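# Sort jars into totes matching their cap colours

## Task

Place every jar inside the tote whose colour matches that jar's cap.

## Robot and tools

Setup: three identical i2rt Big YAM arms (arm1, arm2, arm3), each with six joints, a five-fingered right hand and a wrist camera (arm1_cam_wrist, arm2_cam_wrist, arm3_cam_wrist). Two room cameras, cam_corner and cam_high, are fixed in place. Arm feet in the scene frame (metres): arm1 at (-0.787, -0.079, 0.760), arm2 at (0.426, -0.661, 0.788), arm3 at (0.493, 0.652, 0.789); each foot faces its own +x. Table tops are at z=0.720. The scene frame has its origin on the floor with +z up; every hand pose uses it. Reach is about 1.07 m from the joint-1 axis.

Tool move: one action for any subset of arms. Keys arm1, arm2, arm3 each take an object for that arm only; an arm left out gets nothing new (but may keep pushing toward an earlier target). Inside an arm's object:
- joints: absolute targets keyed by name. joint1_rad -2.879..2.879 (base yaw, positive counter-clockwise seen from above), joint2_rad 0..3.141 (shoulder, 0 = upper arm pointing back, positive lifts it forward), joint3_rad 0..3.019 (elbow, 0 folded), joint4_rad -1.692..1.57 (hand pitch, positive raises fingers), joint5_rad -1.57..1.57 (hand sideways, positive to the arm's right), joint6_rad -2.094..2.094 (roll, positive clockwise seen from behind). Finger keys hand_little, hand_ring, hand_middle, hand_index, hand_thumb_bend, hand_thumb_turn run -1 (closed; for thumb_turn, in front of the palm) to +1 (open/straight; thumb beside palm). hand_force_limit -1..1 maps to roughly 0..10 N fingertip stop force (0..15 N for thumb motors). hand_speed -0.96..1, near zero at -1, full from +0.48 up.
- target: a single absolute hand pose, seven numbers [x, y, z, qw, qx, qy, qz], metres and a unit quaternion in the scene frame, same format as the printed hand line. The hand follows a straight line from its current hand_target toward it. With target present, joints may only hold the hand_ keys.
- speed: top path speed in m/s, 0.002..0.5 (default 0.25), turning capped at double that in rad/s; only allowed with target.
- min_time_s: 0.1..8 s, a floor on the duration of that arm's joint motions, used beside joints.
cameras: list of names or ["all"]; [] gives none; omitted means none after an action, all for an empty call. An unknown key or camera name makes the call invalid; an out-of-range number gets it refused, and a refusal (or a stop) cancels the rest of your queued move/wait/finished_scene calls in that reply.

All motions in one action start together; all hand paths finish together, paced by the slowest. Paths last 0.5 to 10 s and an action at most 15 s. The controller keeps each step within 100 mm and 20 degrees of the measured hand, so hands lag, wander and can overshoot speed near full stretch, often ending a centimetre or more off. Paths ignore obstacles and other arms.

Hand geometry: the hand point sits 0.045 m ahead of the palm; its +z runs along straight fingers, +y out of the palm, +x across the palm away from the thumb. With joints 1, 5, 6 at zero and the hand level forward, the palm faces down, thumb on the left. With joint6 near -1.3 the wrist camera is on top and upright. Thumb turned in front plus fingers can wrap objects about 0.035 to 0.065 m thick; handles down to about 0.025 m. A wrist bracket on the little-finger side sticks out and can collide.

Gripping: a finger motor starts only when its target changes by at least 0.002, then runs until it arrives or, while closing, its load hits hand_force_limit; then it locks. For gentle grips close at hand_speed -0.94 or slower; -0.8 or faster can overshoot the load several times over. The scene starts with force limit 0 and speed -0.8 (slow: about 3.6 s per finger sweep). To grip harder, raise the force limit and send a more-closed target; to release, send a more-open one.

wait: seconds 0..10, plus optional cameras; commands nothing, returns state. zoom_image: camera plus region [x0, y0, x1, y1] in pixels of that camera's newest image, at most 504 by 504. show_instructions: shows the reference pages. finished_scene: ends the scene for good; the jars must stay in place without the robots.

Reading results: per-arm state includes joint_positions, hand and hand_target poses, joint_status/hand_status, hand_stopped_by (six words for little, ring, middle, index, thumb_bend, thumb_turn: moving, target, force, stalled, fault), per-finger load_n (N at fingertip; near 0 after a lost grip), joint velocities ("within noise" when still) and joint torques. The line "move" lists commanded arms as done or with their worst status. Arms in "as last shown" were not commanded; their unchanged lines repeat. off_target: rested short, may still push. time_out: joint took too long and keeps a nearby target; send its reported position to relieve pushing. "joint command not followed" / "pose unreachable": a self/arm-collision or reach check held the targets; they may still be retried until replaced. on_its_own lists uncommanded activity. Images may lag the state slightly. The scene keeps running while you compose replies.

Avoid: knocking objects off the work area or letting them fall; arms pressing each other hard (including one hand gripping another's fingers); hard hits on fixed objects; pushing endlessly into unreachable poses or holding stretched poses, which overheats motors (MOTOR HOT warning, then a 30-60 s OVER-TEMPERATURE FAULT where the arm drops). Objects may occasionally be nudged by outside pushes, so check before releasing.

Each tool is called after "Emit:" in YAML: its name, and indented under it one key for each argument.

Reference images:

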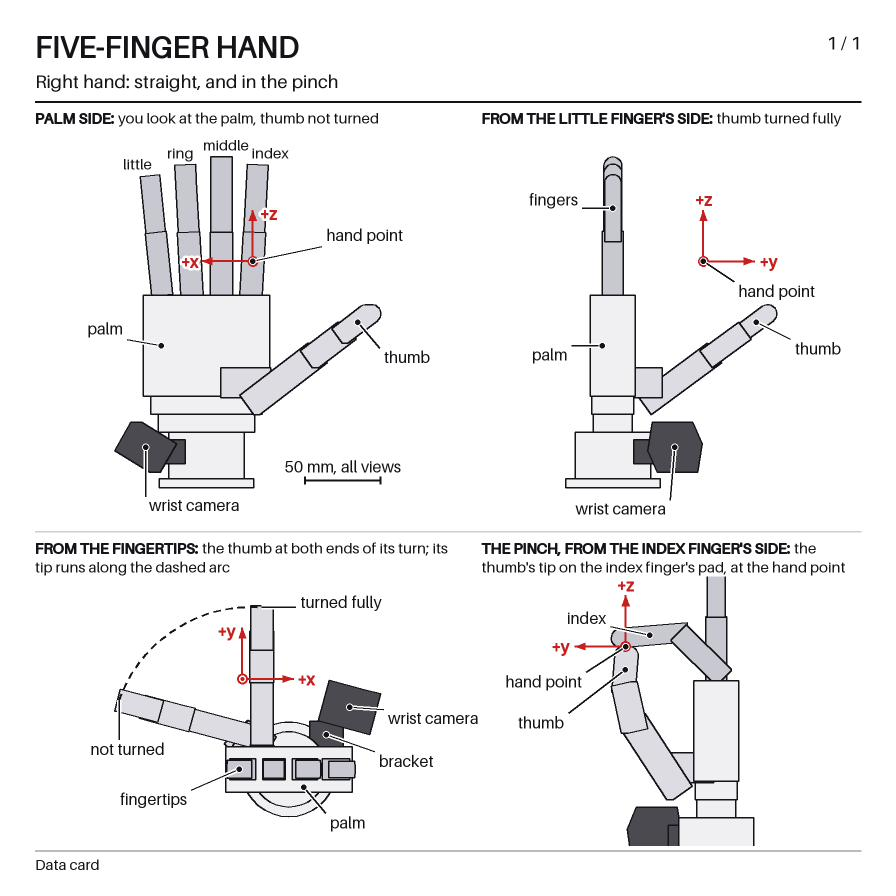

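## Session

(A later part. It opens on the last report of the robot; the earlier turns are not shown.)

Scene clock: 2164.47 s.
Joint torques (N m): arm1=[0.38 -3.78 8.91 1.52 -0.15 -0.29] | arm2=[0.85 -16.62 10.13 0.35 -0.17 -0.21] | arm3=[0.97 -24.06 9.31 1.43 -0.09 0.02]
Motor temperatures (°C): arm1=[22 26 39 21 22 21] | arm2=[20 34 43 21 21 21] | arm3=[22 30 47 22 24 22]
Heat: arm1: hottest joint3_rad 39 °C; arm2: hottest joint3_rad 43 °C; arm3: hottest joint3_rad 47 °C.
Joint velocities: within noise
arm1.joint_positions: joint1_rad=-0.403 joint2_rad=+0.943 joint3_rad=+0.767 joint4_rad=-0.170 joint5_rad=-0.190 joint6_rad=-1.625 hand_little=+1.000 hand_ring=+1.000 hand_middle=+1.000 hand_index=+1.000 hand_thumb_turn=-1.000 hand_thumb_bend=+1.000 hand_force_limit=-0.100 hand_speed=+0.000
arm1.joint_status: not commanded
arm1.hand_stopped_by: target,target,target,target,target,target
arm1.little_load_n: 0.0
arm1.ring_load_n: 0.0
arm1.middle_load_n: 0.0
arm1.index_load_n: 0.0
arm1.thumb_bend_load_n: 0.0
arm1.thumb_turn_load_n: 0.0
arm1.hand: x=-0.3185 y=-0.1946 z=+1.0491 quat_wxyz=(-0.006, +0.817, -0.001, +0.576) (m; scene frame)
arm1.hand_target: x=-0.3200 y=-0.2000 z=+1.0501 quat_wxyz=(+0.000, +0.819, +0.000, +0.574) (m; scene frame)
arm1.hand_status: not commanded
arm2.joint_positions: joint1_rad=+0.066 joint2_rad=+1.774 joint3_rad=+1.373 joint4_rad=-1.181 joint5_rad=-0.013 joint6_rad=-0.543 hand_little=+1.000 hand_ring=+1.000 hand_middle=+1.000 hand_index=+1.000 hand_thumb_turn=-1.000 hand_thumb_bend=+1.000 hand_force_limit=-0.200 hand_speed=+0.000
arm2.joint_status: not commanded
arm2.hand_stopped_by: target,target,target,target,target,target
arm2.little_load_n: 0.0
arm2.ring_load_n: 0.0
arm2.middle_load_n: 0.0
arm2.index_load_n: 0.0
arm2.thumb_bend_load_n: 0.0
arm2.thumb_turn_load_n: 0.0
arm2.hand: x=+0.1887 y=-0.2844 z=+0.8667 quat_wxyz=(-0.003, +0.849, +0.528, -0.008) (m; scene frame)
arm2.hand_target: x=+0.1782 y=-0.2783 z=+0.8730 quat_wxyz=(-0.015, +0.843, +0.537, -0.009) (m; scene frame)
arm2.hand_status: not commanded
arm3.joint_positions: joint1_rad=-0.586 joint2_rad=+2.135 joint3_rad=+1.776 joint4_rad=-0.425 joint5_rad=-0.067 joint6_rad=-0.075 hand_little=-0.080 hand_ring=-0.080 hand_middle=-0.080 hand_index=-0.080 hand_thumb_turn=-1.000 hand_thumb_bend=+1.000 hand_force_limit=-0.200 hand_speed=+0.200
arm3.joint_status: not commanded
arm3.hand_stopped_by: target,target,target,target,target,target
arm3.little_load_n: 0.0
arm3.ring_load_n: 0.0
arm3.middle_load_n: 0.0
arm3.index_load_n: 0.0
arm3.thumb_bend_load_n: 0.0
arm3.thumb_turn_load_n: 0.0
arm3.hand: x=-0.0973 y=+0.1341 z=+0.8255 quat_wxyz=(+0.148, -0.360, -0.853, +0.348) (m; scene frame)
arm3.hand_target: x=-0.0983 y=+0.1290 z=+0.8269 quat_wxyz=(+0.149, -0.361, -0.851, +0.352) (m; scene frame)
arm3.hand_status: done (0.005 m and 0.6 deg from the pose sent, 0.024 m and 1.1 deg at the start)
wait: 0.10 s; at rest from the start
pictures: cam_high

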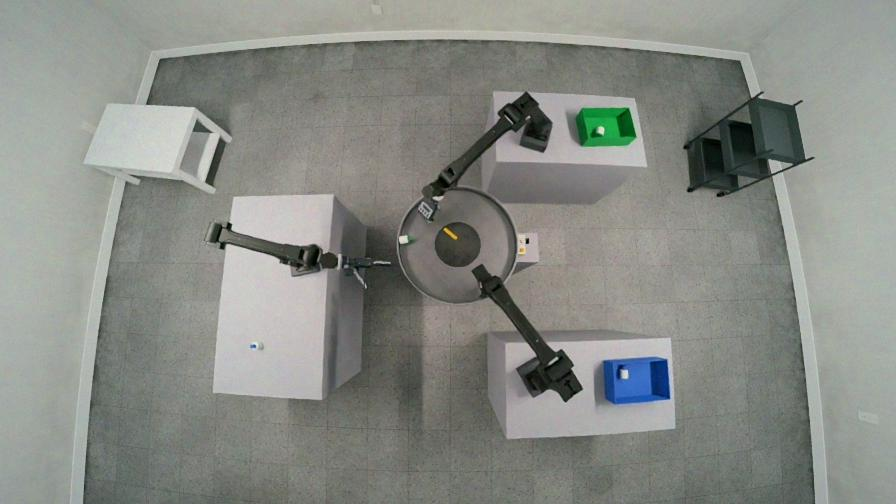

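Emit:
move:
  arm3: {"target": [-0.1, 0.14, 0.93, -0.1495, 0.3610, 0.8505, -0.3523], "speed": 0.15}
  cameras: ["cam_high"]

Emit:
zoom_image:
  camera: "cam_high"
  region: [380, 170, 540, 330]

Emit:
wait:
  seconds: 2
  cameras: ["cam_high"]

Emit:
zoom_image:
  camera: "cam_high"
  region: [380, 170, 540, 330]

Scene clock: 2185.67 s.
Joint torques (N m): arm1=[0.38 -3.78 8.91 1.55 -0.16 -0.29] | arm2=[0.91 -16.56 10.11 0.36 -0.17 -0.21] | arm3=[-0.32 -24 13.41 0.79 -0.18 -0.07]
Motor temperatures (°C): arm1=[22 26 39 21 22 21] | arm2=[20 34 43 21 21 21] | arm3=[22 31 46 22 23 22]
Heat: arm1: hottest joint3_rad 39 °C; arm2: hottest joint3_rad 43 °C; arm3: hottest joint3_rad 46 °C.
move: arm3 off_target
Joint velocities: within noise
arm1, arm2: as last shown
arm1.thumb_turn_load_n: 0.5
arm3.joint_positions: joint1_rad=-0.588 joint2_rad=+2.047 joint3_rad=+1.843 joint4_rad=-0.624 joint5_rad=-0.072 joint6_rad=-0.075 hand_little=-0.080 hand_ring=-0.080 hand_middle=-0.080 hand_index=-0.080 hand_thumb_turn=-1.000 hand_thumb_bend=+1.000 hand_force_limit=-0.200 hand_speed=+0.200
arm3.joint_status: not commanded
arm3.hand_stopped_by: target,target,target,target,target,target
arm3.little_load_n: 0.0
arm3.ring_load_n: 0.0
arm3.middle_load_n: 0.0
arm3.index_load_n: 0.0
arm3.thumb_bend_load_n: 0.0
arm3.thumb_turn_load_n: 0.0
arm3.hand: x=-0.0826 y=+0.1461 z=+0.8987 quat_wxyz=(+0.137, -0.364, -0.860, +0.331) (m; scene frame)
arm3.hand_target: x=-0.0987 y=+0.1410 z=+0.9301 quat_wxyz=(+0.150, -0.361, -0.850, +0.352) (m; scene frame)
arm3.hand_status: off_target (0.036 m and 3.1 deg from the pose sent, 0.105 m and 0.6 deg at the start)
pictures: cam_high

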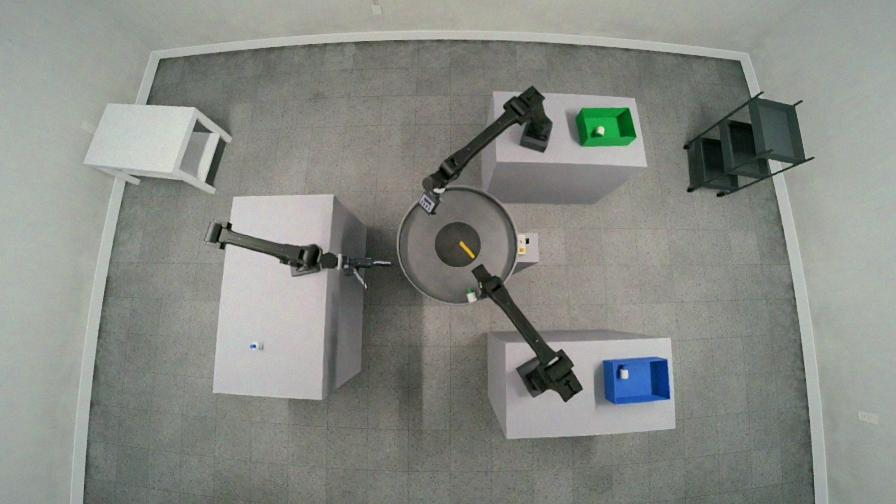

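Scaled by 3.150 from the camera's 896x504 image, which has a finer 1280x720 frame.

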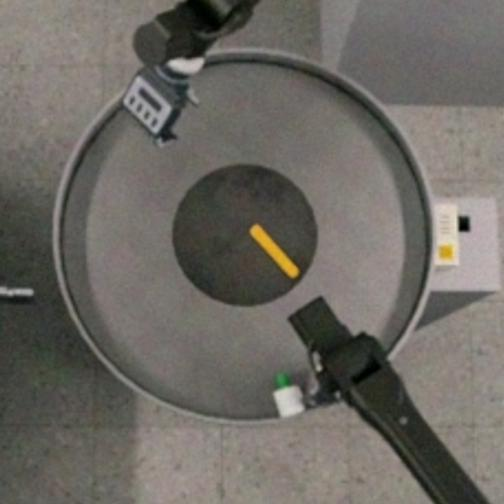

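Scene clock: 2187.67 s.
Joint torques (N m): arm1=[0.38 -3.72 8.92 1.51 -0.16 -0.29] | arm2=[0.97 -16.5 10.13 0.36 -0.17 -0.21] | arm3=[-0.21 -24.23 13.38 0.58 -0.24 -0.05]
Motor temperatures (°C): arm1=[22 26 39 21 22 21] | arm2=[20 34 43 21 21 21] | arm3=[22 31 46 22 23 22]
Heat: arm1: hottest joint3_rad 39 °C; arm2: hottest joint3_rad 43 °C; arm3: hottest joint3_rad 46 °C.
Joint velocities: within noise
arm1.joint_positions: joint1_rad=-0.403 joint2_rad=+0.943 joint3_rad=+0.767 joint4_rad=-0.170 joint5_rad=-0.190 joint6_rad=-1.625 hand_little=+1.000 hand_ring=+1.000 hand_middle=+1.000 hand_index=+1.000 hand_thumb_turn=-1.000 hand_thumb_bend=+1.000 hand_force_limit=-0.100 hand_speed=+0.000
arm1.joint_status: not commanded
arm1.hand_stopped_by: target,target,target,target,target,target
arm1.little_load_n: 0.0
arm1.ring_load_n: 0.0
arm1.middle_load_n: 0.0
arm1.index_load_n: 0.0
arm1.thumb_bend_load_n: 0.0
arm1.thumb_turn_load_n: 0.0
arm1.hand: x=-0.3185 y=-0.1946 z=+1.0491 quat_wxyz=(-0.006, +0.817, -0.001, +0.576) (m; scene frame)
arm1.hand_target: x=-0.3200 y=-0.2000 z=+1.0501 quat_wxyz=(+0.000, +0.819, +0.000, +0.574) (m; scene frame)
arm1.hand_status: not commanded
arm2.joint_positions: joint1_rad=+0.066 joint2_rad=+1.774 joint3_rad=+1.373 joint4_rad=-1.181 joint5_rad=-0.013 joint6_rad=-0.544 hand_little=+1.000 hand_ring=+1.000 hand_middle=+1.000 hand_index=+1.000 hand_thumb_turn=-1.000 hand_thumb_bend=+1.000 hand_force_limit=-0.200 hand_speed=+0.000
arm2.joint_status: not commanded
arm2.hand_stopped_by: target,target,target,target,target,target
arm2.little_load_n: 0.0
arm2.ring_load_n: 0.0
arm2.middle_load_n: 0.0
arm2.index_load_n: 0.0
arm2.thumb_bend_load_n: 0.0
arm2.thumb_turn_load_n: 0.0
arm2.hand: x=+0.1887 y=-0.2844 z=+0.8667 quat_wxyz=(-0.003, +0.849, +0.528, -0.008) (m; scene frame)
arm2.hand_target: x=+0.1782 y=-0.2783 z=+0.8730 quat_wxyz=(-0.015, +0.843, +0.537, -0.009) (m; scene frame)
arm2.hand_status: not commanded
arm3.joint_positions: joint1_rad=-0.588 joint2_rad=+2.047 joint3_rad=+1.843 joint4_rad=-0.624 joint5_rad=-0.072 joint6_rad=-0.075 hand_little=-0.080 hand_ring=-0.080 hand_middle=-0.080 hand_index=-0.080 hand_thumb_turn=-1.000 hand_thumb_bend=+1.000 hand_force_limit=-0.200 hand_speed=+0.200
arm3.joint_status: not commanded
arm3.hand_stopped_by: target,target,target,target,target,target
arm3.little_load_n: 0.0
arm3.ring_load_n: 0.0
arm3.middle_load_n: 0.0
arm3.index_load_n: 0.0
arm3.thumb_bend_load_n: 0.0
arm3.thumb_turn_load_n: 0.0
arm3.hand: x=-0.0828 y=+0.1463 z=+0.8987 quat_wxyz=(+0.137, -0.364, -0.860, +0.331) (m; scene frame)
arm3.hand_target: x=-0.0987 y=+0.1411 z=+0.9301 quat_wxyz=(+0.150, -0.361, -0.850, +0.352) (m; scene frame)
arm3.hand_status: off_target (0.036 m and 3.1 deg from the pose sent, 0.105 m and 0.6 deg at the start)
wait: 2.00 s; at rest by 0.27 s
pictures: cam_high

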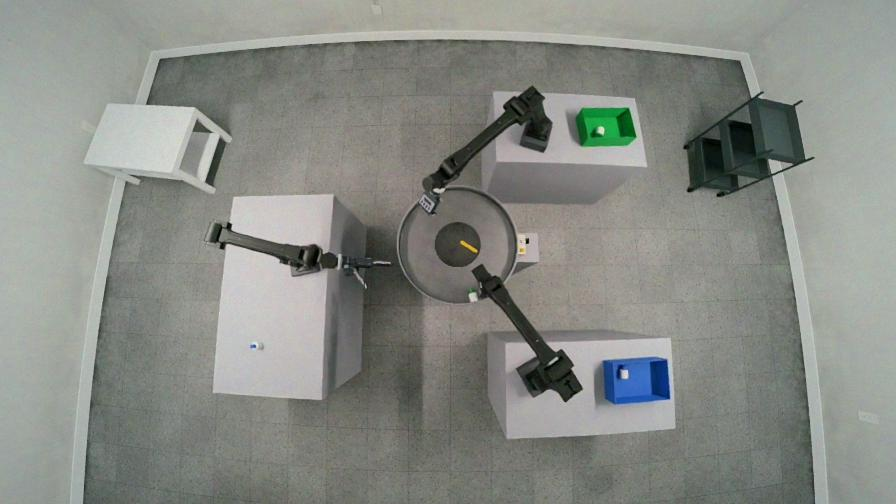

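Scaled by 3.150 from the camera's 896x504 image, which has a finer 1280x720 frame.

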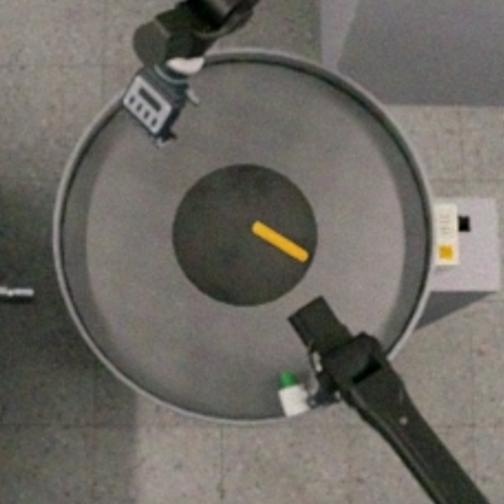

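Emit:
wait:
  seconds: 0.1
  cameras: ["cam_high", "arm2_cam_wrist"]

Emit:
zoom_image:
  camera: "cam_high"
  region: [420, 250, 520, 320]

Scene clock: 2197.30 s.
Joint torques (N m): arm1=[0.38 -3.72 8.91 1.54 -0.16 -0.29] | arm2=[0.91 -16.56 10.13 0.35 -0.17 -0.21] | arm3=[-0.03 -24.23 13.33 0.7 -0.22 -0.06]
Motor temperatures (°C): arm1=[22 26 39 21 22 21] | arm2=[20 34 43 21 21 21] | arm3=[22 30 47 22 23 22]
Heat: arm1: hottest joint3_rad 39 °C; arm2: hottest joint3_rad 43 °C; arm3: hottest joint3_rad 47 °C.
Joint velocities: within noise
arm1.joint_positions: joint1_rad=-0.403 joint2_rad=+0.943 joint3_rad=+0.767 joint4_rad=-0.170 joint5_rad=-0.190 joint6_rad=-1.625 hand_little=+1.000 hand_ring=+1.000 hand_middle=+1.000 hand_index=+1.000 hand_thumb_turn=-1.000 hand_thumb_bend=+1.000 hand_force_limit=-0.100 hand_speed=+0.000
arm1.joint_status: not commanded
arm1.hand_stopped_by: target,target,target,target,target,target
arm1.little_load_n: 0.0
arm1.ring_load_n: 0.5
arm1.middle_load_n: 0.0
arm1.index_load_n: 0.0
arm1.thumb_bend_load_n: 0.0
arm1.thumb_turn_load_n: 0.0
arm1.hand: x=-0.3185 y=-0.1946 z=+1.0491 quat_wxyz=(-0.006, +0.817, -0.001, +0.576) (m; scene frame)
arm1.hand_target: x=-0.3200 y=-0.2000 z=+1.0501 quat_wxyz=(+0.000, +0.819, +0.000, +0.574) (m; scene frame)
arm1.hand_status: not commanded
arm2.joint_positions: joint1_rad=+0.066 joint2_rad=+1.774 joint3_rad=+1.373 joint4_rad=-1.181 joint5_rad=-0.013 joint6_rad=-0.544 hand_little=+1.000 hand_ring=+1.000 hand_middle=+1.000 hand_index=+1.000 hand_thumb_turn=-1.000 hand_thumb_bend=+1.000 hand_force_limit=-0.200 hand_speed=+0.000
arm2.joint_status: not commanded
arm2.hand_stopped_by: target,target,target,target,target,target
arm2.little_load_n: 0.0
arm2.ring_load_n: 0.0
arm2.middle_load_n: 0.0
arm2.index_load_n: 0.0
arm2.thumb_bend_load_n: 0.0
arm2.thumb_turn_load_n: 0.0
arm2.hand: x=+0.1887 y=-0.2844 z=+0.8667 quat_wxyz=(-0.003, +0.849, +0.528, -0.008) (m; scene frame)
arm2.hand_target: x=+0.1782 y=-0.2783 z=+0.8730 quat_wxyz=(-0.015, +0.843, +0.537, -0.009) (m; scene frame)
arm2.hand_status: not commanded
arm3.joint_positions: joint1_rad=-0.588 joint2_rad=+2.047 joint3_rad=+1.843 joint4_rad=-0.624 joint5_rad=-0.072 joint6_rad=-0.075 hand_little=-0.080 hand_ring=-0.080 hand_middle=-0.080 hand_index=-0.080 hand_thumb_turn=-1.000 hand_thumb_bend=+1.000 hand_force_limit=-0.200 hand_speed=+0.200
arm3.joint_status: not commanded
arm3.hand_stopped_by: target,target,target,target,target,target
arm3.little_load_n: 0.0
arm3.ring_load_n: 0.0
arm3.middle_load_n: 0.0
arm3.index_load_n: 0.0
arm3.thumb_bend_load_n: -0.5
arm3.thumb_turn_load_n: 0.0
arm3.hand: x=-0.0828 y=+0.1463 z=+0.8987 quat_wxyz=(+0.137, -0.364, -0.860, +0.331) (m; scene frame)
arm3.hand_target: x=-0.0987 y=+0.1411 z=+0.9301 quat_wxyz=(+0.150, -0.361, -0.850, +0.352) (m; scene frame)
arm3.hand_status: off_target (0.036 m and 3.1 deg from the pose sent, 0.105 m and 0.6 deg at the start)
wait: 0.10 s; at rest from the start
pictures: arm2_cam_wrist, cam_high

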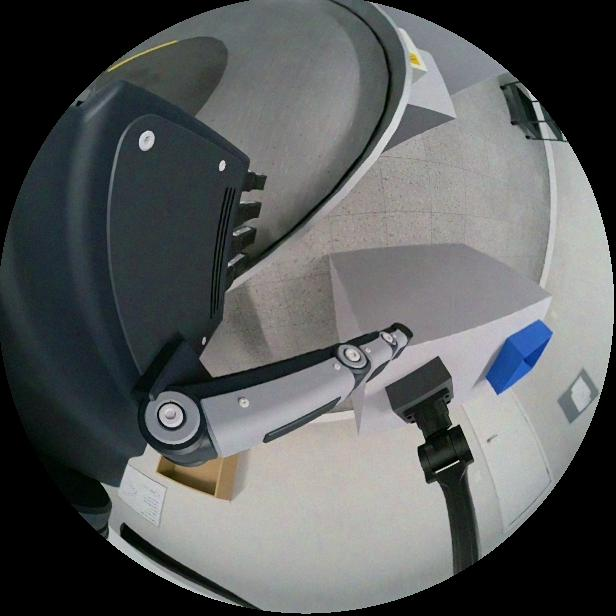

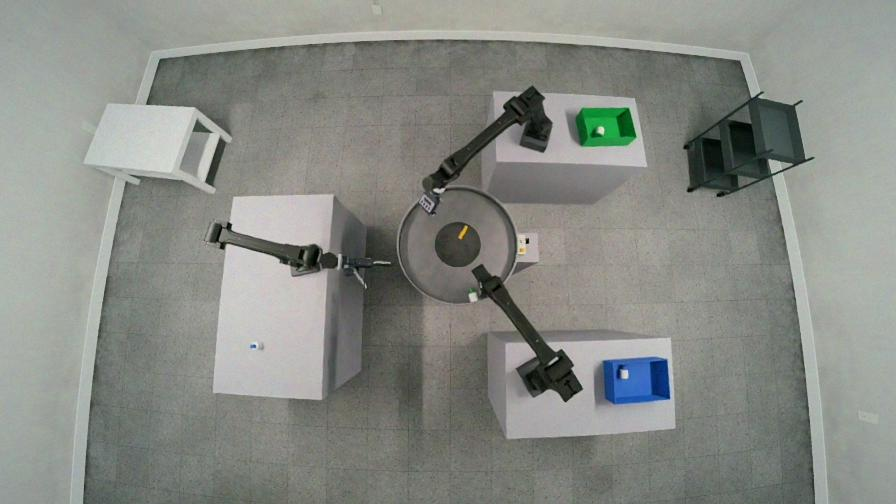

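Scaled by 5.040 from the camera's 896x504 image, which has a finer 1280x720 frame.

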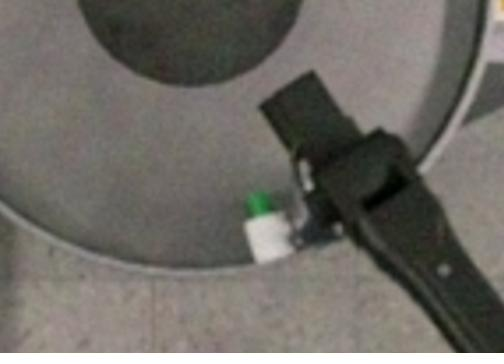

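Emit:
move:
  arm2: {"target": [0.1815, -0.2865, 0.873, 0.0147, -0.8432, -0.5373, 0.0093], "speed": 0.05}

Emit:
wait:
  seconds: 1.5
  cameras: ["cam_high"]

Emit:
zoom_image:
  camera: "cam_high"
  region: [420, 250, 520, 320]

Scene clock: 2275.03 s.
Joint torques (N m): arm1=[0.38 -3.72 8.9 1.52 -0.16 -0.29] | arm2=[1.14 -18.32 7.39 0.55 -0.17 -0.18] | arm3=[-0.67 -24.35 13.26 0.76 -0.22 -0.06]
Motor temperatures (°C): arm1=[22 25 40 21 22 21] | arm2=[20 34 42 21 21 21] | arm3=[22 31 52 22 23 22]
Heat: arm1: hottest joint3_rad 40 °C; arm2: hottest joint3_rad 42 °C; arm3: hottest joint3_rad 52 °C.
move: arm2 done
Joint velocities: within noise
arm1, arm3: as last shown
arm1.ring_load_n: 0.0
arm2.joint_positions: joint1_rad=+0.066 joint2_rad=+1.774 joint3_rad=+1.373 joint4_rad=-1.178 joint5_rad=-0.013 joint6_rad=-0.544 hand_little=+1.000 hand_ring=+1.000 hand_middle=+1.000 hand_index=+1.000 hand_thumb_turn=-1.000 hand_thumb_bend=+1.000 hand_force_limit=-0.200 hand_speed=+0.000
arm2.joint_status: not commanded
arm2.hand_stopped_by: target,target,target,target,target,target
arm2.little_load_n: 0.0
arm2.ring_load_n: -0.5
arm2.middle_load_n: 0.0
arm2.index_load_n: 0.0
arm2.thumb_bend_load_n: 0.0
arm2.thumb_turn_load_n: 0.0
arm2.hand: x=+0.1883 y=-0.2838 z=+0.8665 quat_wxyz=(-0.004, +0.849, +0.528, -0.008) (m; scene frame)
arm2.hand_target: x=+0.1817 y=-0.2865 z=+0.8729 quat_wxyz=(-0.015, +0.843, +0.537, -0.009) (m; scene frame)
arm2.hand_status: done (0.010 m and 1.7 deg from the pose sent, 0.010 m and 1.8 deg at the start)
arm3.thumb_bend_load_n: 0.0
pictures: none

Scene clock: 2276.53 s.
Joint torques (N m): arm1=[0.32 -3.72 8.91 1.52 -0.16 -0.29] | arm2=[1.14 -18.37 7.39 0.57 -0.18 -0.18] | arm3=[-0.15 -24.23 13.29 0.88 -0.22 -0.05]
Motor temperatures (°C): arm1=[22 25 40 21 22 21] | arm2=[20 34 42 21 21 21] | arm3=[22 31 52 22 23 22]
Heat: arm1: hottest joint3_rad 40 °C; arm2: hottest joint3_rad 42 °C; arm3: hottest joint3_rad 52 °C.
Joint velocities: within noise
arm1.joint_positions: joint1_rad=-0.403 joint2_rad=+0.943 joint3_rad=+0.767 joint4_rad=-0.170 joint5_rad=-0.190 joint6_rad=-1.625 hand_little=+1.000 hand_ring=+1.000 hand_middle=+1.000 hand_index=+1.000 hand_thumb_turn=-1.000 hand_thumb_bend=+1.000 hand_force_limit=-0.100 hand_speed=+0.000
arm1.joint_status: not commanded
arm1.hand_stopped_by: target,target,target,target,target,target
arm1.little_load_n: 0.0
arm1.ring_load_n: 0.0
arm1.middle_load_n: 0.0
arm1.index_load_n: 0.5
arm1.thumb_bend_load_n: 0.0
arm1.thumb_turn_load_n: 0.0
arm1.hand: x=-0.3185 y=-0.1946 z=+1.0491 quat_wxyz=(-0.006, +0.817, -0.001, +0.576) (m; scene frame)
arm1.hand_target: x=-0.3200 y=-0.2000 z=+1.0501 quat_wxyz=(+0.000, +0.819, +0.000, +0.574) (m; scene frame)
arm1.hand_status: not commanded
arm2.joint_positions: joint1_rad=+0.066 joint2_rad=+1.774 joint3_rad=+1.373 joint4_rad=-1.178 joint5_rad=-0.013 joint6_rad=-0.544 hand_little=+1.000 hand_ring=+1.000 hand_middle=+1.000 hand_index=+1.000 hand_thumb_turn=-1.000 hand_thumb_bend=+1.000 hand_force_limit=-0.200 hand_speed=+0.000
arm2.joint_status: not commanded
arm2.hand_stopped_by: target,target,target,target,target,target
arm2.little_load_n: 0.0
arm2.ring_load_n: 0.0
arm2.middle_load_n: 0.0
arm2.index_load_n: 0.0
arm2.thumb_bend_load_n: 0.0
arm2.thumb_turn_load_n: 0.0
arm2.hand: x=+0.1883 y=-0.2838 z=+0.8665 quat_wxyz=(-0.004, +0.849, +0.528, -0.008) (m; scene frame)
arm2.hand_target: x=+0.1817 y=-0.2865 z=+0.8729 quat_wxyz=(-0.014, +0.843, +0.537, -0.009) (m; scene frame)
arm2.hand_status: done (0.010 m and 1.7 deg from the pose sent, 0.010 m and 1.8 deg at the start)
arm3.joint_positions: joint1_rad=-0.588 joint2_rad=+2.047 joint3_rad=+1.843 joint4_rad=-0.624 joint5_rad=-0.072 joint6_rad=-0.075 hand_little=-0.080 hand_ring=-0.080 hand_middle=-0.080 hand_index=-0.080 hand_thumb_turn=-1.000 hand_thumb_bend=+1.000 hand_force_limit=-0.200 hand_speed=+0.200
arm3.joint_status: not commanded
arm3.hand_stopped_by: target,target,target,target,target,target
arm3.little_load_n: 0.0
arm3.ring_load_n: 0.0
arm3.middle_load_n: 0.0
arm3.index_load_n: 0.0
arm3.thumb_bend_load_n: 0.0
arm3.thumb_turn_load_n: 0.0
arm3.hand: x=-0.0828 y=+0.1463 z=+0.8987 quat_wxyz=(+0.137, -0.364, -0.860, +0.331) (m; scene frame)
arm3.hand_target: x=-0.0987 y=+0.1411 z=+0.9301 quat_wxyz=(+0.150, -0.361, -0.850, +0.352) (m; scene frame)
arm3.hand_status: not commanded
wait: 1.50 s; at rest by 0.27 s
pictures: cam_high

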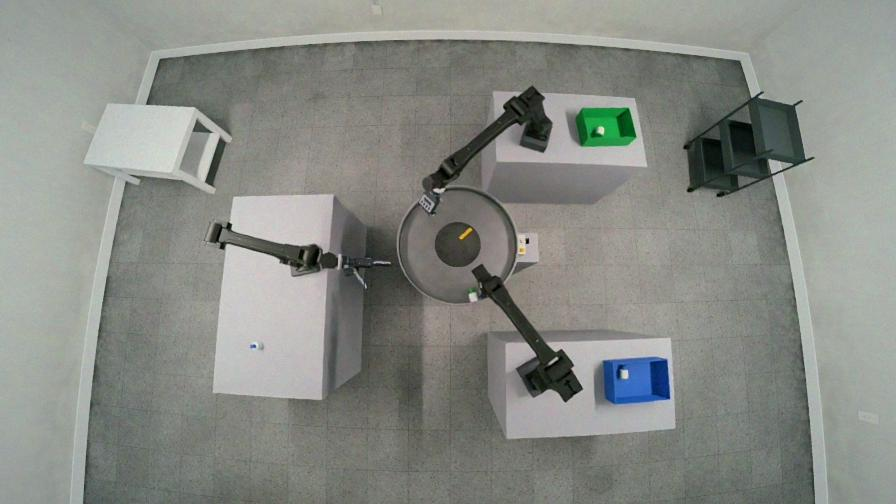

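Scaled by 5.040 from the camera's 896x504 image, which has a finer 1280x720 frame.

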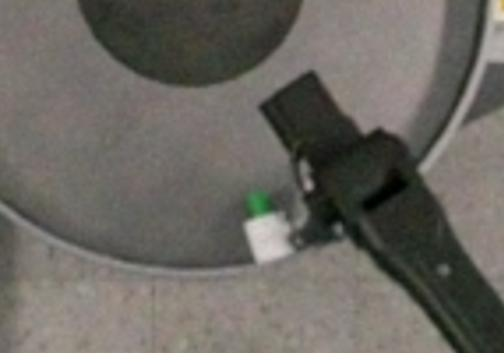

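Emit:
move:
  arm2: {"target": [0.185, -0.298, 0.876, 0.0147, -0.8432, -0.5373, 0.0093], "speed": 0.05}

Emit:
wait:
  seconds: 1.5
  cameras: ["cam_high"]

Emit:
zoom_image:
  camera: "cam_high"
  region: [420, 250, 520, 320]

Scene clock: 2285.47 s.
Joint torques (N m): arm1=[0.38 -3.72 8.88 1.54 -0.16 -0.29] | arm2=[1.61 -19.49 6.28 -0.14 -0.17 -0.13] | arm3=[-0.5 -23.88 13.52 0.79 -0.18 -0.04]
Motor temperatures (°C): arm1=[22 25 40 21 22 21] | arm2=[20 35 42 21 21 21] | arm3=[22 31 52 22 23 22]
Heat: arm1: hottest joint3_rad 40 °C; arm2: hottest joint3_rad 42 °C; arm3: hottest joint3_rad 52 °C.
move: arm2 off_target
Joint velocities: within noise
arm1, arm3: as last shown
arm1.index_load_n: 0.0
arm2.joint_positions: joint1_rad=+0.067 joint2_rad=+1.760 joint3_rad=+1.352 joint4_rad=-1.157 joint5_rad=-0.013 joint6_rad=-0.543 hand_little=+1.000 hand_ring=+1.000 hand_middle=+1.000 hand_index=+1.000 hand_thumb_turn=-1.000 hand_thumb_bend=+1.000 hand_force_limit=-0.200 hand_speed=+0.000
arm2.joint_status: not commanded
arm2.hand_stopped_by: target,target,target,target,target,target
arm2.little_load_n: 0.0
arm2.ring_load_n: 0.0
arm2.middle_load_n: 0.0
arm2.index_load_n: 0.5
arm2.thumb_bend_load_n: 0.0
arm2.thumb_turn_load_n: 0.0
arm2.hand: x=+0.1891 y=-0.2859 z=+0.8650 quat_wxyz=(-0.011, +0.849, +0.528, -0.008) (m; scene frame)
arm2.hand_target: x=+0.1853 y=-0.2977 z=+0.8755 quat_wxyz=(-0.015, +0.843, +0.537, -0.009) (m; scene frame)
arm2.hand_status: off_target (0.017 m and 1.3 deg from the pose sent, 0.017 m and 1.7 deg at the start)
pictures: none

Scene clock: 2286.97 s.
Joint torques (N m): arm1=[0.38 -3.78 8.91 1.54 -0.16 -0.29] | arm2=[1.49 -19.55 6.3 -0.12 -0.17 -0.12] | arm3=[-0.03 -23.82 13.23 0.85 -0.22 -0.04]
Motor temperatures (°C): arm1=[22 25 40 21 22 21] | arm2=[20 35 42 21 21 21] | arm3=[22 31 52 22 23 22]
Heat: arm1: hottest joint3_rad 40 °C; arm2: hottest joint3_rad 42 °C; arm3: hottest joint3_rad 52 °C.
Joint velocities: within noise
arm1.joint_positions: joint1_rad=-0.403 joint2_rad=+0.943 joint3_rad=+0.767 joint4_rad=-0.170 joint5_rad=-0.190 joint6_rad=-1.625 hand_little=+1.000 hand_ring=+1.000 hand_middle=+1.000 hand_index=+1.000 hand_thumb_turn=-1.000 hand_thumb_bend=+1.000 hand_force_limit=-0.100 hand_speed=+0.000
arm1.joint_status: not commanded
arm1.hand_stopped_by: target,target,target,target,target,target
arm1.little_load_n: 0.0
arm1.ring_load_n: 0.0
arm1.middle_load_n: 0.0
arm1.index_load_n: 0.0
arm1.thumb_bend_load_n: 0.0
arm1.thumb_turn_load_n: 0.5
arm1.hand: x=-0.3185 y=-0.1946 z=+1.0491 quat_wxyz=(-0.006, +0.817, -0.001, +0.576) (m; scene frame)
arm1.hand_target: x=-0.3200 y=-0.2000 z=+1.0501 quat_wxyz=(+0.000, +0.819, +0.000, +0.574) (m; scene frame)
arm1.hand_status: not commanded
arm2.joint_positions: joint1_rad=+0.067 joint2_rad=+1.760 joint3_rad=+1.352 joint4_rad=-1.157 joint5_rad=-0.013 joint6_rad=-0.543 hand_little=+1.000 hand_ring=+1.000 hand_middle=+1.000 hand_index=+1.000 hand_thumb_turn=-1.000 hand_thumb_bend=+1.000 hand_force_limit=-0.200 hand_speed=+0.000
arm2.joint_status: not commanded
arm2.hand_stopped_by: target,target,target,target,target,target
arm2.little_load_n: 0.0
arm2.ring_load_n: 0.0
arm2.middle_load_n: 0.0
arm2.index_load_n: 0.5
arm2.thumb_bend_load_n: 0.0
arm2.thumb_turn_load_n: 0.0
arm2.hand: x=+0.1891 y=-0.2859 z=+0.8650 quat_wxyz=(-0.011, +0.849, +0.528, -0.008) (m; scene frame)
arm2.hand_target: x=+0.1853 y=-0.2977 z=+0.8755 quat_wxyz=(-0.015, +0.843, +0.537, -0.009) (m; scene frame)
arm2.hand_status: off_target (0.017 m and 1.3 deg from the pose sent, 0.017 m and 1.7 deg at the start)
arm3.joint_positions: joint1_rad=-0.588 joint2_rad=+2.047 joint3_rad=+1.843 joint4_rad=-0.624 joint5_rad=-0.072 joint6_rad=-0.075 hand_little=-0.080 hand_ring=-0.080 hand_middle=-0.080 hand_index=-0.080 hand_thumb_turn=-1.000 hand_thumb_bend=+1.000 hand_force_limit=-0.200 hand_speed=+0.200
arm3.joint_status: not commanded
arm3.hand_stopped_by: target,target,target,target,target,target
arm3.little_load_n: 0.0
arm3.ring_load_n: 0.0
arm3.middle_load_n: 0.0
arm3.index_load_n: 0.0
arm3.thumb_bend_load_n: 0.0
arm3.thumb_turn_load_n: 0.0
arm3.hand: x=-0.0828 y=+0.1463 z=+0.8987 quat_wxyz=(+0.137, -0.364, -0.860, +0.331) (m; scene frame)
arm3.hand_target: x=-0.0987 y=+0.1411 z=+0.9301 quat_wxyz=(+0.150, -0.361, -0.850, +0.352) (m; scene frame)
arm3.hand_status: not commanded
wait: 1.50 s; at rest by 0.27 s
pictures: cam_high

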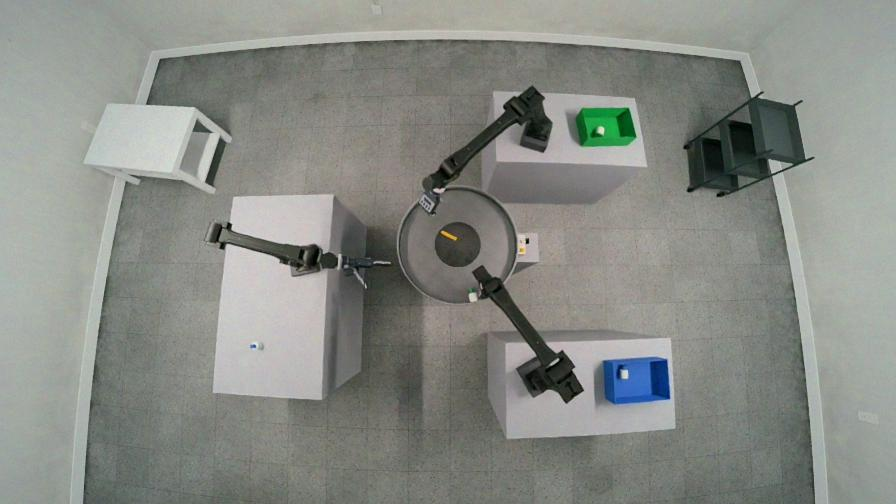

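Scaled by 5.040 from the camera's 896x504 image, which has a finer 1280x720 frame.

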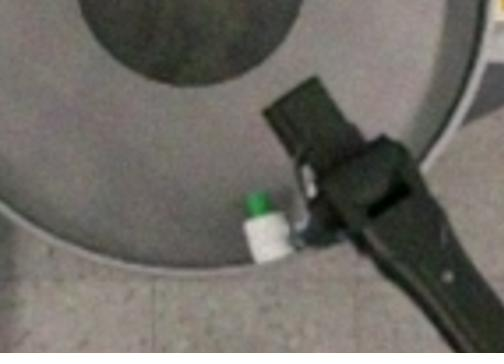

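Emit:
move:
  arm1: {"target": [-0.03, -0.236, 0.99, 0.0698, -0.7982, 0.5961, -0.0521], "speed": 0.2, "joints": {"hand_speed": 0}}
  arm2: {"target": [0.183, -0.287, 0.874, 0.0147, -0.8432, -0.5373, 0.0093], "speed": 0.05}
  cameras: ["cam_high", "arm1_cam_wrist"]

Emit:
zoom_image:
  camera: "cam_high"
  region: [420, 250, 520, 320]

Scene clock: 2367.37 s.
Joint torques (N m): arm1=[0.38 -19.25 10.71 1.55 -0.2 -0.02] | arm2=[0.91 -17.32 9.11 -0.29 -0.17 -0.2] | arm3=[-0.09 -24.29 13.33 0.79 -0.2 -0.06]
Motor temperatures (°C): arm1=[22 26 41 21 22 21] | arm2=[20 36 38 21 21 21] | arm3=[22 32 54 22 23 22]
Heat: arm1: hottest joint3_rad 41 °C; arm2: hottest joint3_rad 38 °C; arm3: hottest joint3_rad 54 °C.
move: arm1 off_target; arm2 off_target
Joint velocities: within noise
arm1.joint_positions: joint1_rad=-0.425 joint2_rad=+2.406 joint3_rad=+2.883 joint4_rad=-1.542 joint5_rad=-0.086 joint6_rad=-0.494 hand_little=+1.000 hand_ring=+1.000 hand_middle=+1.000 hand_index=+1.000 hand_thumb_turn=-1.000 hand_thumb_bend=+1.000 hand_force_limit=-0.100 hand_speed=+0.000
arm1.joint_status: all done
arm1.hand_stopped_by: target,target,target,target,target,target
arm1.little_load_n: 0.0
arm1.ring_load_n: 0.0
arm1.middle_load_n: 0.0
arm1.index_load_n: 0.0
arm1.thumb_bend_load_n: 0.0
arm1.thumb_turn_load_n: 0.0
arm1.hand: x=-0.0426 y=-0.2258 z=+1.0008 quat_wxyz=(-0.141, +0.780, -0.573, +0.209) (m; scene frame)
arm1.hand_target: x=-0.0321 y=-0.2355 z=+0.9893 quat_wxyz=(-0.146, +0.771, -0.582, +0.215) (m; scene frame)
arm1.hand_status: off_target (0.019 m and 20.0 deg from the pose sent, 0.297 m and 93.7 deg at the start; pose on its path clipped on 21 of 154 steps; a joint's target at an end of its range on 40 of 154 steps)
arm2.joint_positions: joint1_rad=+0.067 joint2_rad=+1.760 joint3_rad=+1.352 joint4_rad=-1.157 joint5_rad=-0.013 joint6_rad=-0.543 hand_little=+1.000 hand_ring=+1.000 hand_middle=+1.000 hand_index=+1.000 hand_thumb_turn=-1.000 hand_thumb_bend=+1.000 hand_force_limit=-0.200 hand_speed=+0.000
arm2.joint_status: not commanded
arm2.hand_stopped_by: target,target,target,target,target,target
arm2.little_load_n: 0.0
arm2.ring_load_n: 0.0
arm2.middle_load_n: 0.0
arm2.index_load_n: 0.5
arm2.thumb_bend_load_n: 0.0
arm2.thumb_turn_load_n: 0.0
arm2.hand: x=+0.1891 y=-0.2859 z=+0.8650 quat_wxyz=(-0.011, +0.849, +0.528, -0.008) (m; scene frame)
arm2.hand_target: x=+0.1832 y=-0.2870 z=+0.8739 quat_wxyz=(-0.015, +0.843, +0.537, -0.009) (m; scene frame)
arm2.hand_status: off_target (0.011 m and 1.3 deg from the pose sent, 0.011 m and 1.3 deg at the start)
arm3: as last shown
pictures: arm1_cam_wrist, cam_high

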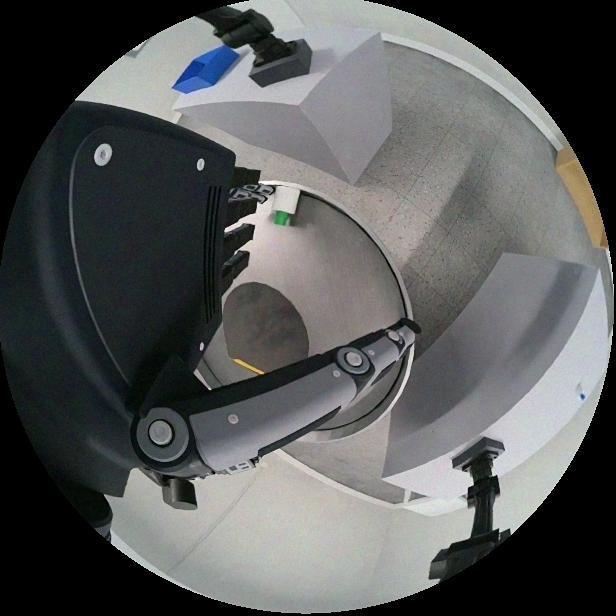

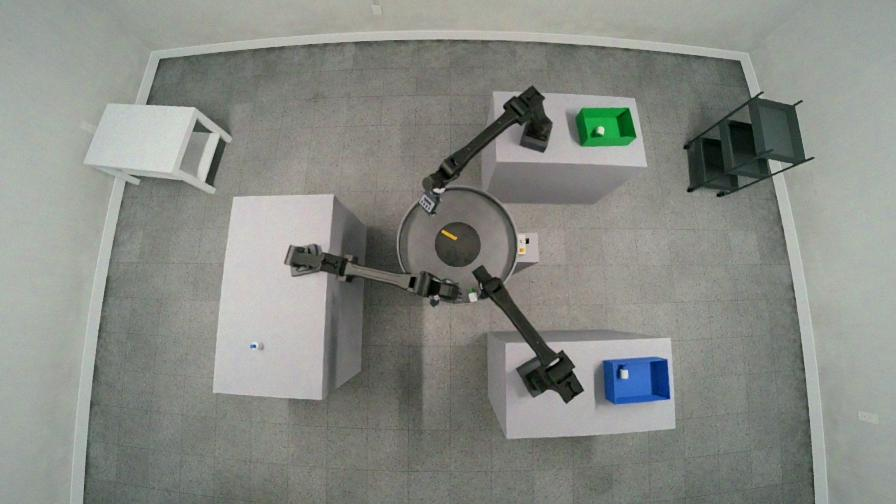

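Scaled by 5.040 from the camera's 896x504 image, which has a finer 1280x720 frame.

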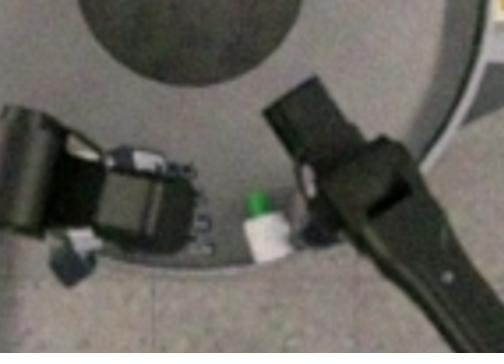

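Emit:
move:
  arm1: {"target": [-0.037, -0.238, 0.90, 0.1933, -0.7750, 0.5839, -0.1456], "speed": 0.1}
  cameras: ["cam_high", "arm1_cam_wrist"]

Emit:
zoom_image:
  camera: "cam_high"
  region: [420, 250, 520, 320]

Emit:
zoom_image:
  camera: "arm1_cam_wrist"
  region: [180, 100, 430, 350]

Scene clock: 2383.10 s.
Joint torques (N m): arm1=[0.56 -24.29 7.28 1.35 -0.26 -0.14] | arm2=[0.91 -17.32 9.13 -0.28 -0.18 -0.2] | arm3=[0.15 -24.35 13.39 0.81 -0.2 -0.06]
Motor temperatures (°C): arm1=[22 26 41 21 22 21] | arm2=[20 36 38 21 21 21] | arm3=[22 32 54 22 23 22]
Heat: arm1: hottest joint3_rad 41 °C; arm2: hottest joint3_rad 38 °C; arm3: hottest joint3_rad 54 °C.
move: arm1 done
Joint velocities: within noise
arm1.joint_positions: joint1_rad=-0.470 joint2_rad=+2.382 joint3_rad=+2.543 joint4_rad=-1.320 joint5_rad=-0.248 joint6_rad=-0.493 hand_little=+1.000 hand_ring=+1.000 hand_middle=+1.000 hand_index=+1.000 hand_thumb_turn=-1.000 hand_thumb_bend=+1.000 hand_force_limit=-0.100 hand_speed=+0.000
arm1.joint_status: not commanded
arm1.hand_stopped_by: target,target,target,target,target,target
arm1.little_load_n: 0.0
arm1.ring_load_n: 0.0
arm1.middle_load_n: 0.0
arm1.index_load_n: 0.0
arm1.thumb_bend_load_n: 0.0
arm1.thumb_turn_load_n: 0.0
arm1.hand: x=-0.0368 y=-0.2305 z=+0.8938 quat_wxyz=(-0.190, +0.778, -0.582, +0.138) (m; scene frame)
arm1.hand_target: x=-0.0371 y=-0.2380 z=+0.8999 quat_wxyz=(-0.193, +0.775, -0.584, +0.145) (m; scene frame)
arm1.hand_status: done (0.010 m and 1.1 deg from the pose sent, 0.102 m and 9.5 deg at the start)
arm2, arm3: as last shown
arm2.thumb_bend_load_n: -0.5
pictures: arm1_cam_wrist, cam_high

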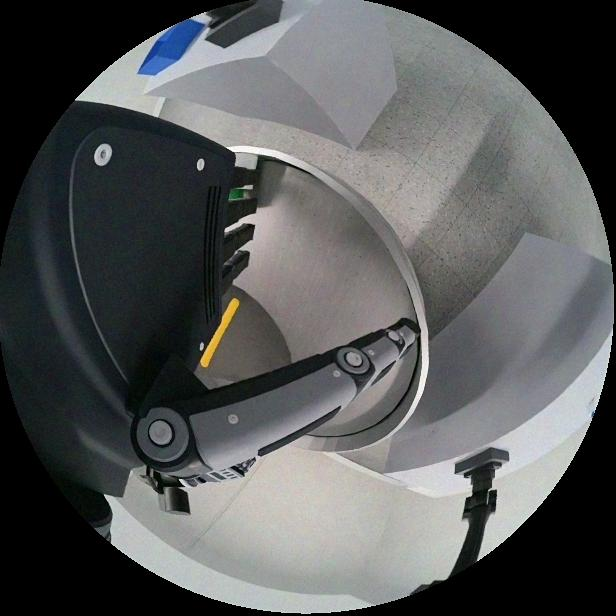

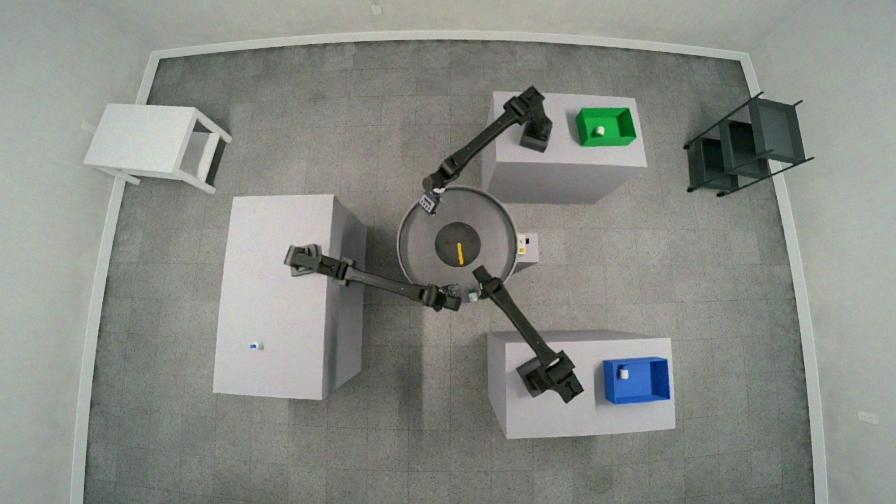

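Scaled by 5.040 from the camera's 896x504 image, which has a finer 1280x720 frame.

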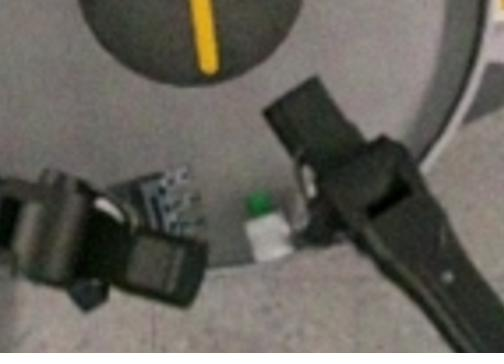

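Scaled by 2.016 from the camera's 616x616 image, which has a finer 880x880 frame.

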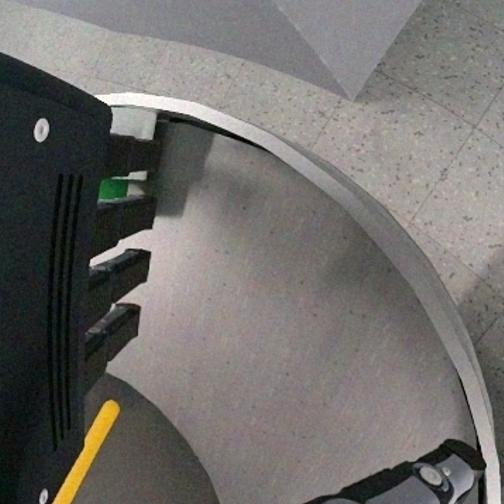

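Emit:
move:
  arm1: {"target": [-0.036, -0.245, 0.843, 0.1933, -0.7750, 0.5839, -0.1456], "speed": 0.06}
  cameras: ["cam_high", "arm1_cam_wrist", "cam_corner"]

Emit:
zoom_image:
  camera: "cam_high"
  region: [420, 250, 520, 320]

Emit:
zoom_image:
  camera: "arm1_cam_wrist"
  region: [180, 100, 430, 350]

Emit:
zoom_image:
  camera: "cam_corner"
  region: [330, 170, 510, 300]

Scene clock: 2389.90 s.
Joint torques (N m): arm1=[0.32 -24.12 6.99 1.2 -0.19 -0.21] | arm2=[0.85 -17.32 9.11 -0.28 -0.17 -0.2] | arm3=[-0.73 -24.82 13.35 0.88 -0.19 -0.05]
Motor temperatures (°C): arm1=[22 27 41 21 22 21] | arm2=[20 36 38 21 21 21] | arm3=[22 32 54 22 23 22]
Heat: arm1: hottest joint3_rad 41 °C; arm2: hottest joint3_rad 38 °C; arm3: hottest joint3_rad 54 °C.
move: arm1 done
Joint velocities: within noise
arm1.joint_positions: joint1_rad=-0.477 joint2_rad=+2.372 joint3_rad=+2.381 joint4_rad=-1.159 joint5_rad=-0.253 joint6_rad=-0.493 hand_little=+1.000 hand_ring=+1.000 hand_middle=+1.000 hand_index=+1.000 hand_thumb_turn=-1.000 hand_thumb_bend=+1.000 hand_force_limit=-0.100 hand_speed=+0.000
arm1.joint_status: not commanded
arm1.hand_stopped_by: target,target,target,target,target,target
arm1.little_load_n: 0.0
arm1.ring_load_n: 0.0
arm1.middle_load_n: 0.0
arm1.index_load_n: 0.0
arm1.thumb_bend_load_n: 0.0
arm1.thumb_turn_load_n: 0.0
arm1.hand: x=-0.0331 y=-0.2361 z=+0.8400 quat_wxyz=(-0.193, +0.776, -0.583, +0.141) (m; scene frame)
arm1.hand_target: x=-0.0361 y=-0.2450 z=+0.8428 quat_wxyz=(-0.193, +0.775, -0.584, +0.145) (m; scene frame)
arm1.hand_status: done (0.010 m and 0.5 deg from the pose sent, 0.053 m and 1.1 deg at the start)
arm2, arm3: as last shown
arm2.thumb_bend_load_n: 0.0
pictures: arm1_cam_wrist, cam_corner, cam_high

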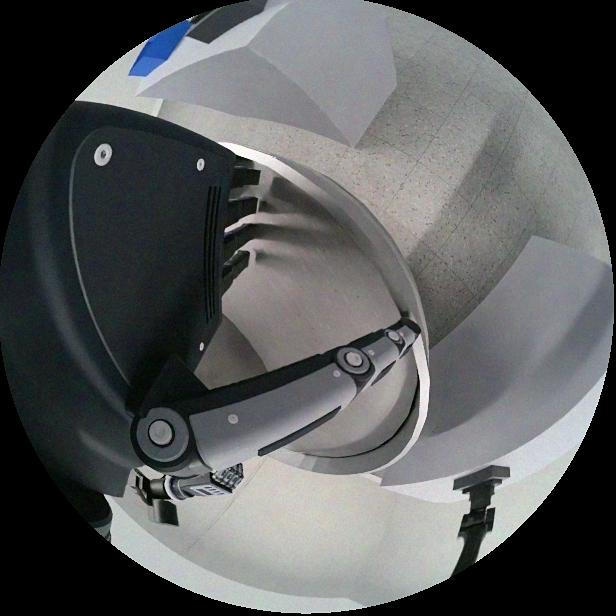

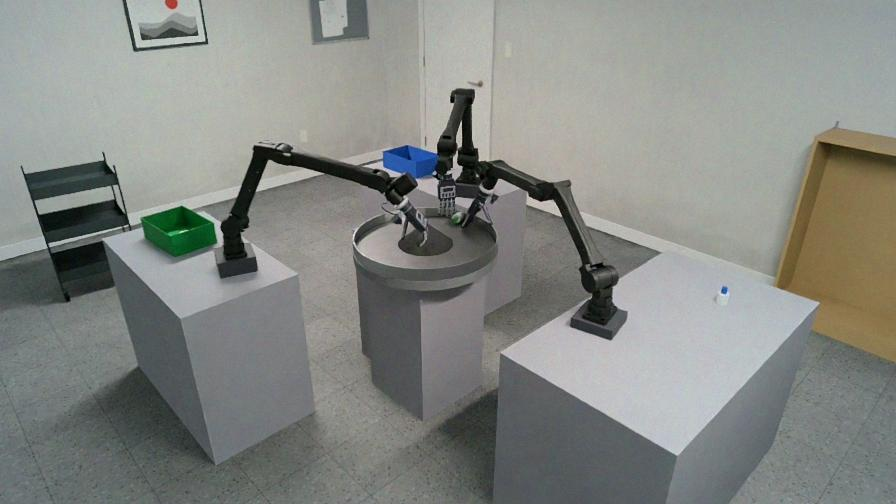

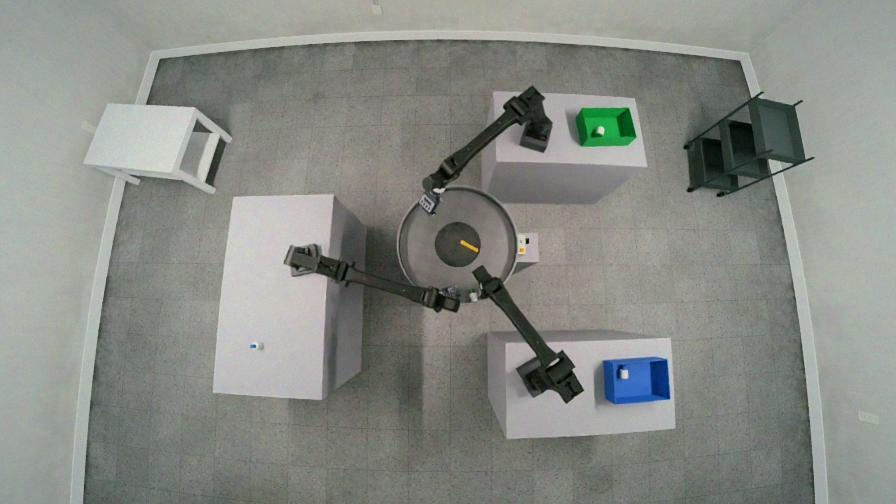

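Scaled by 5.040 from the camera's 896x504 image, which has a finer 1280x720 frame.

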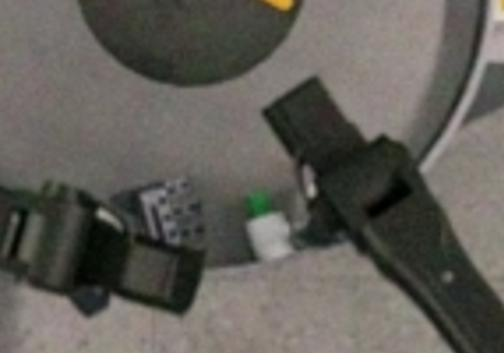

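Scaled by 2.016 from the camera's 616x616 image, which has a finer 880x880 frame.

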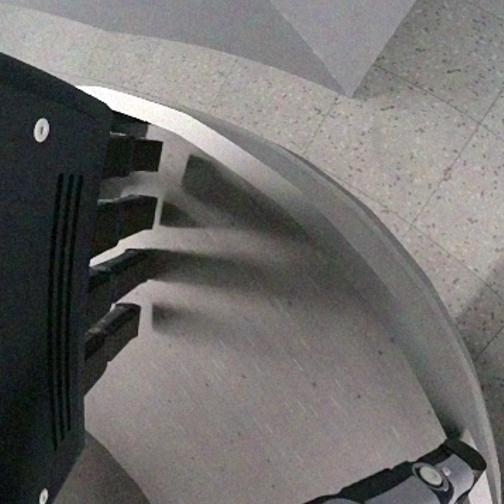

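Scaled by 2.800 from the camera's 896x504 image, which has a finer 1280x720 frame.

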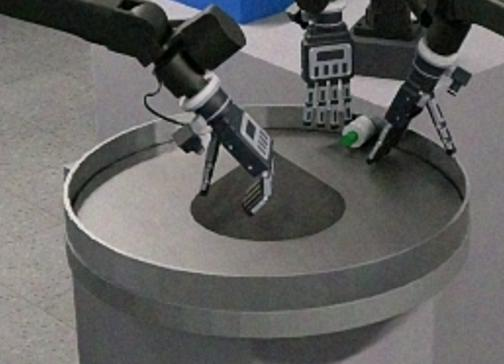

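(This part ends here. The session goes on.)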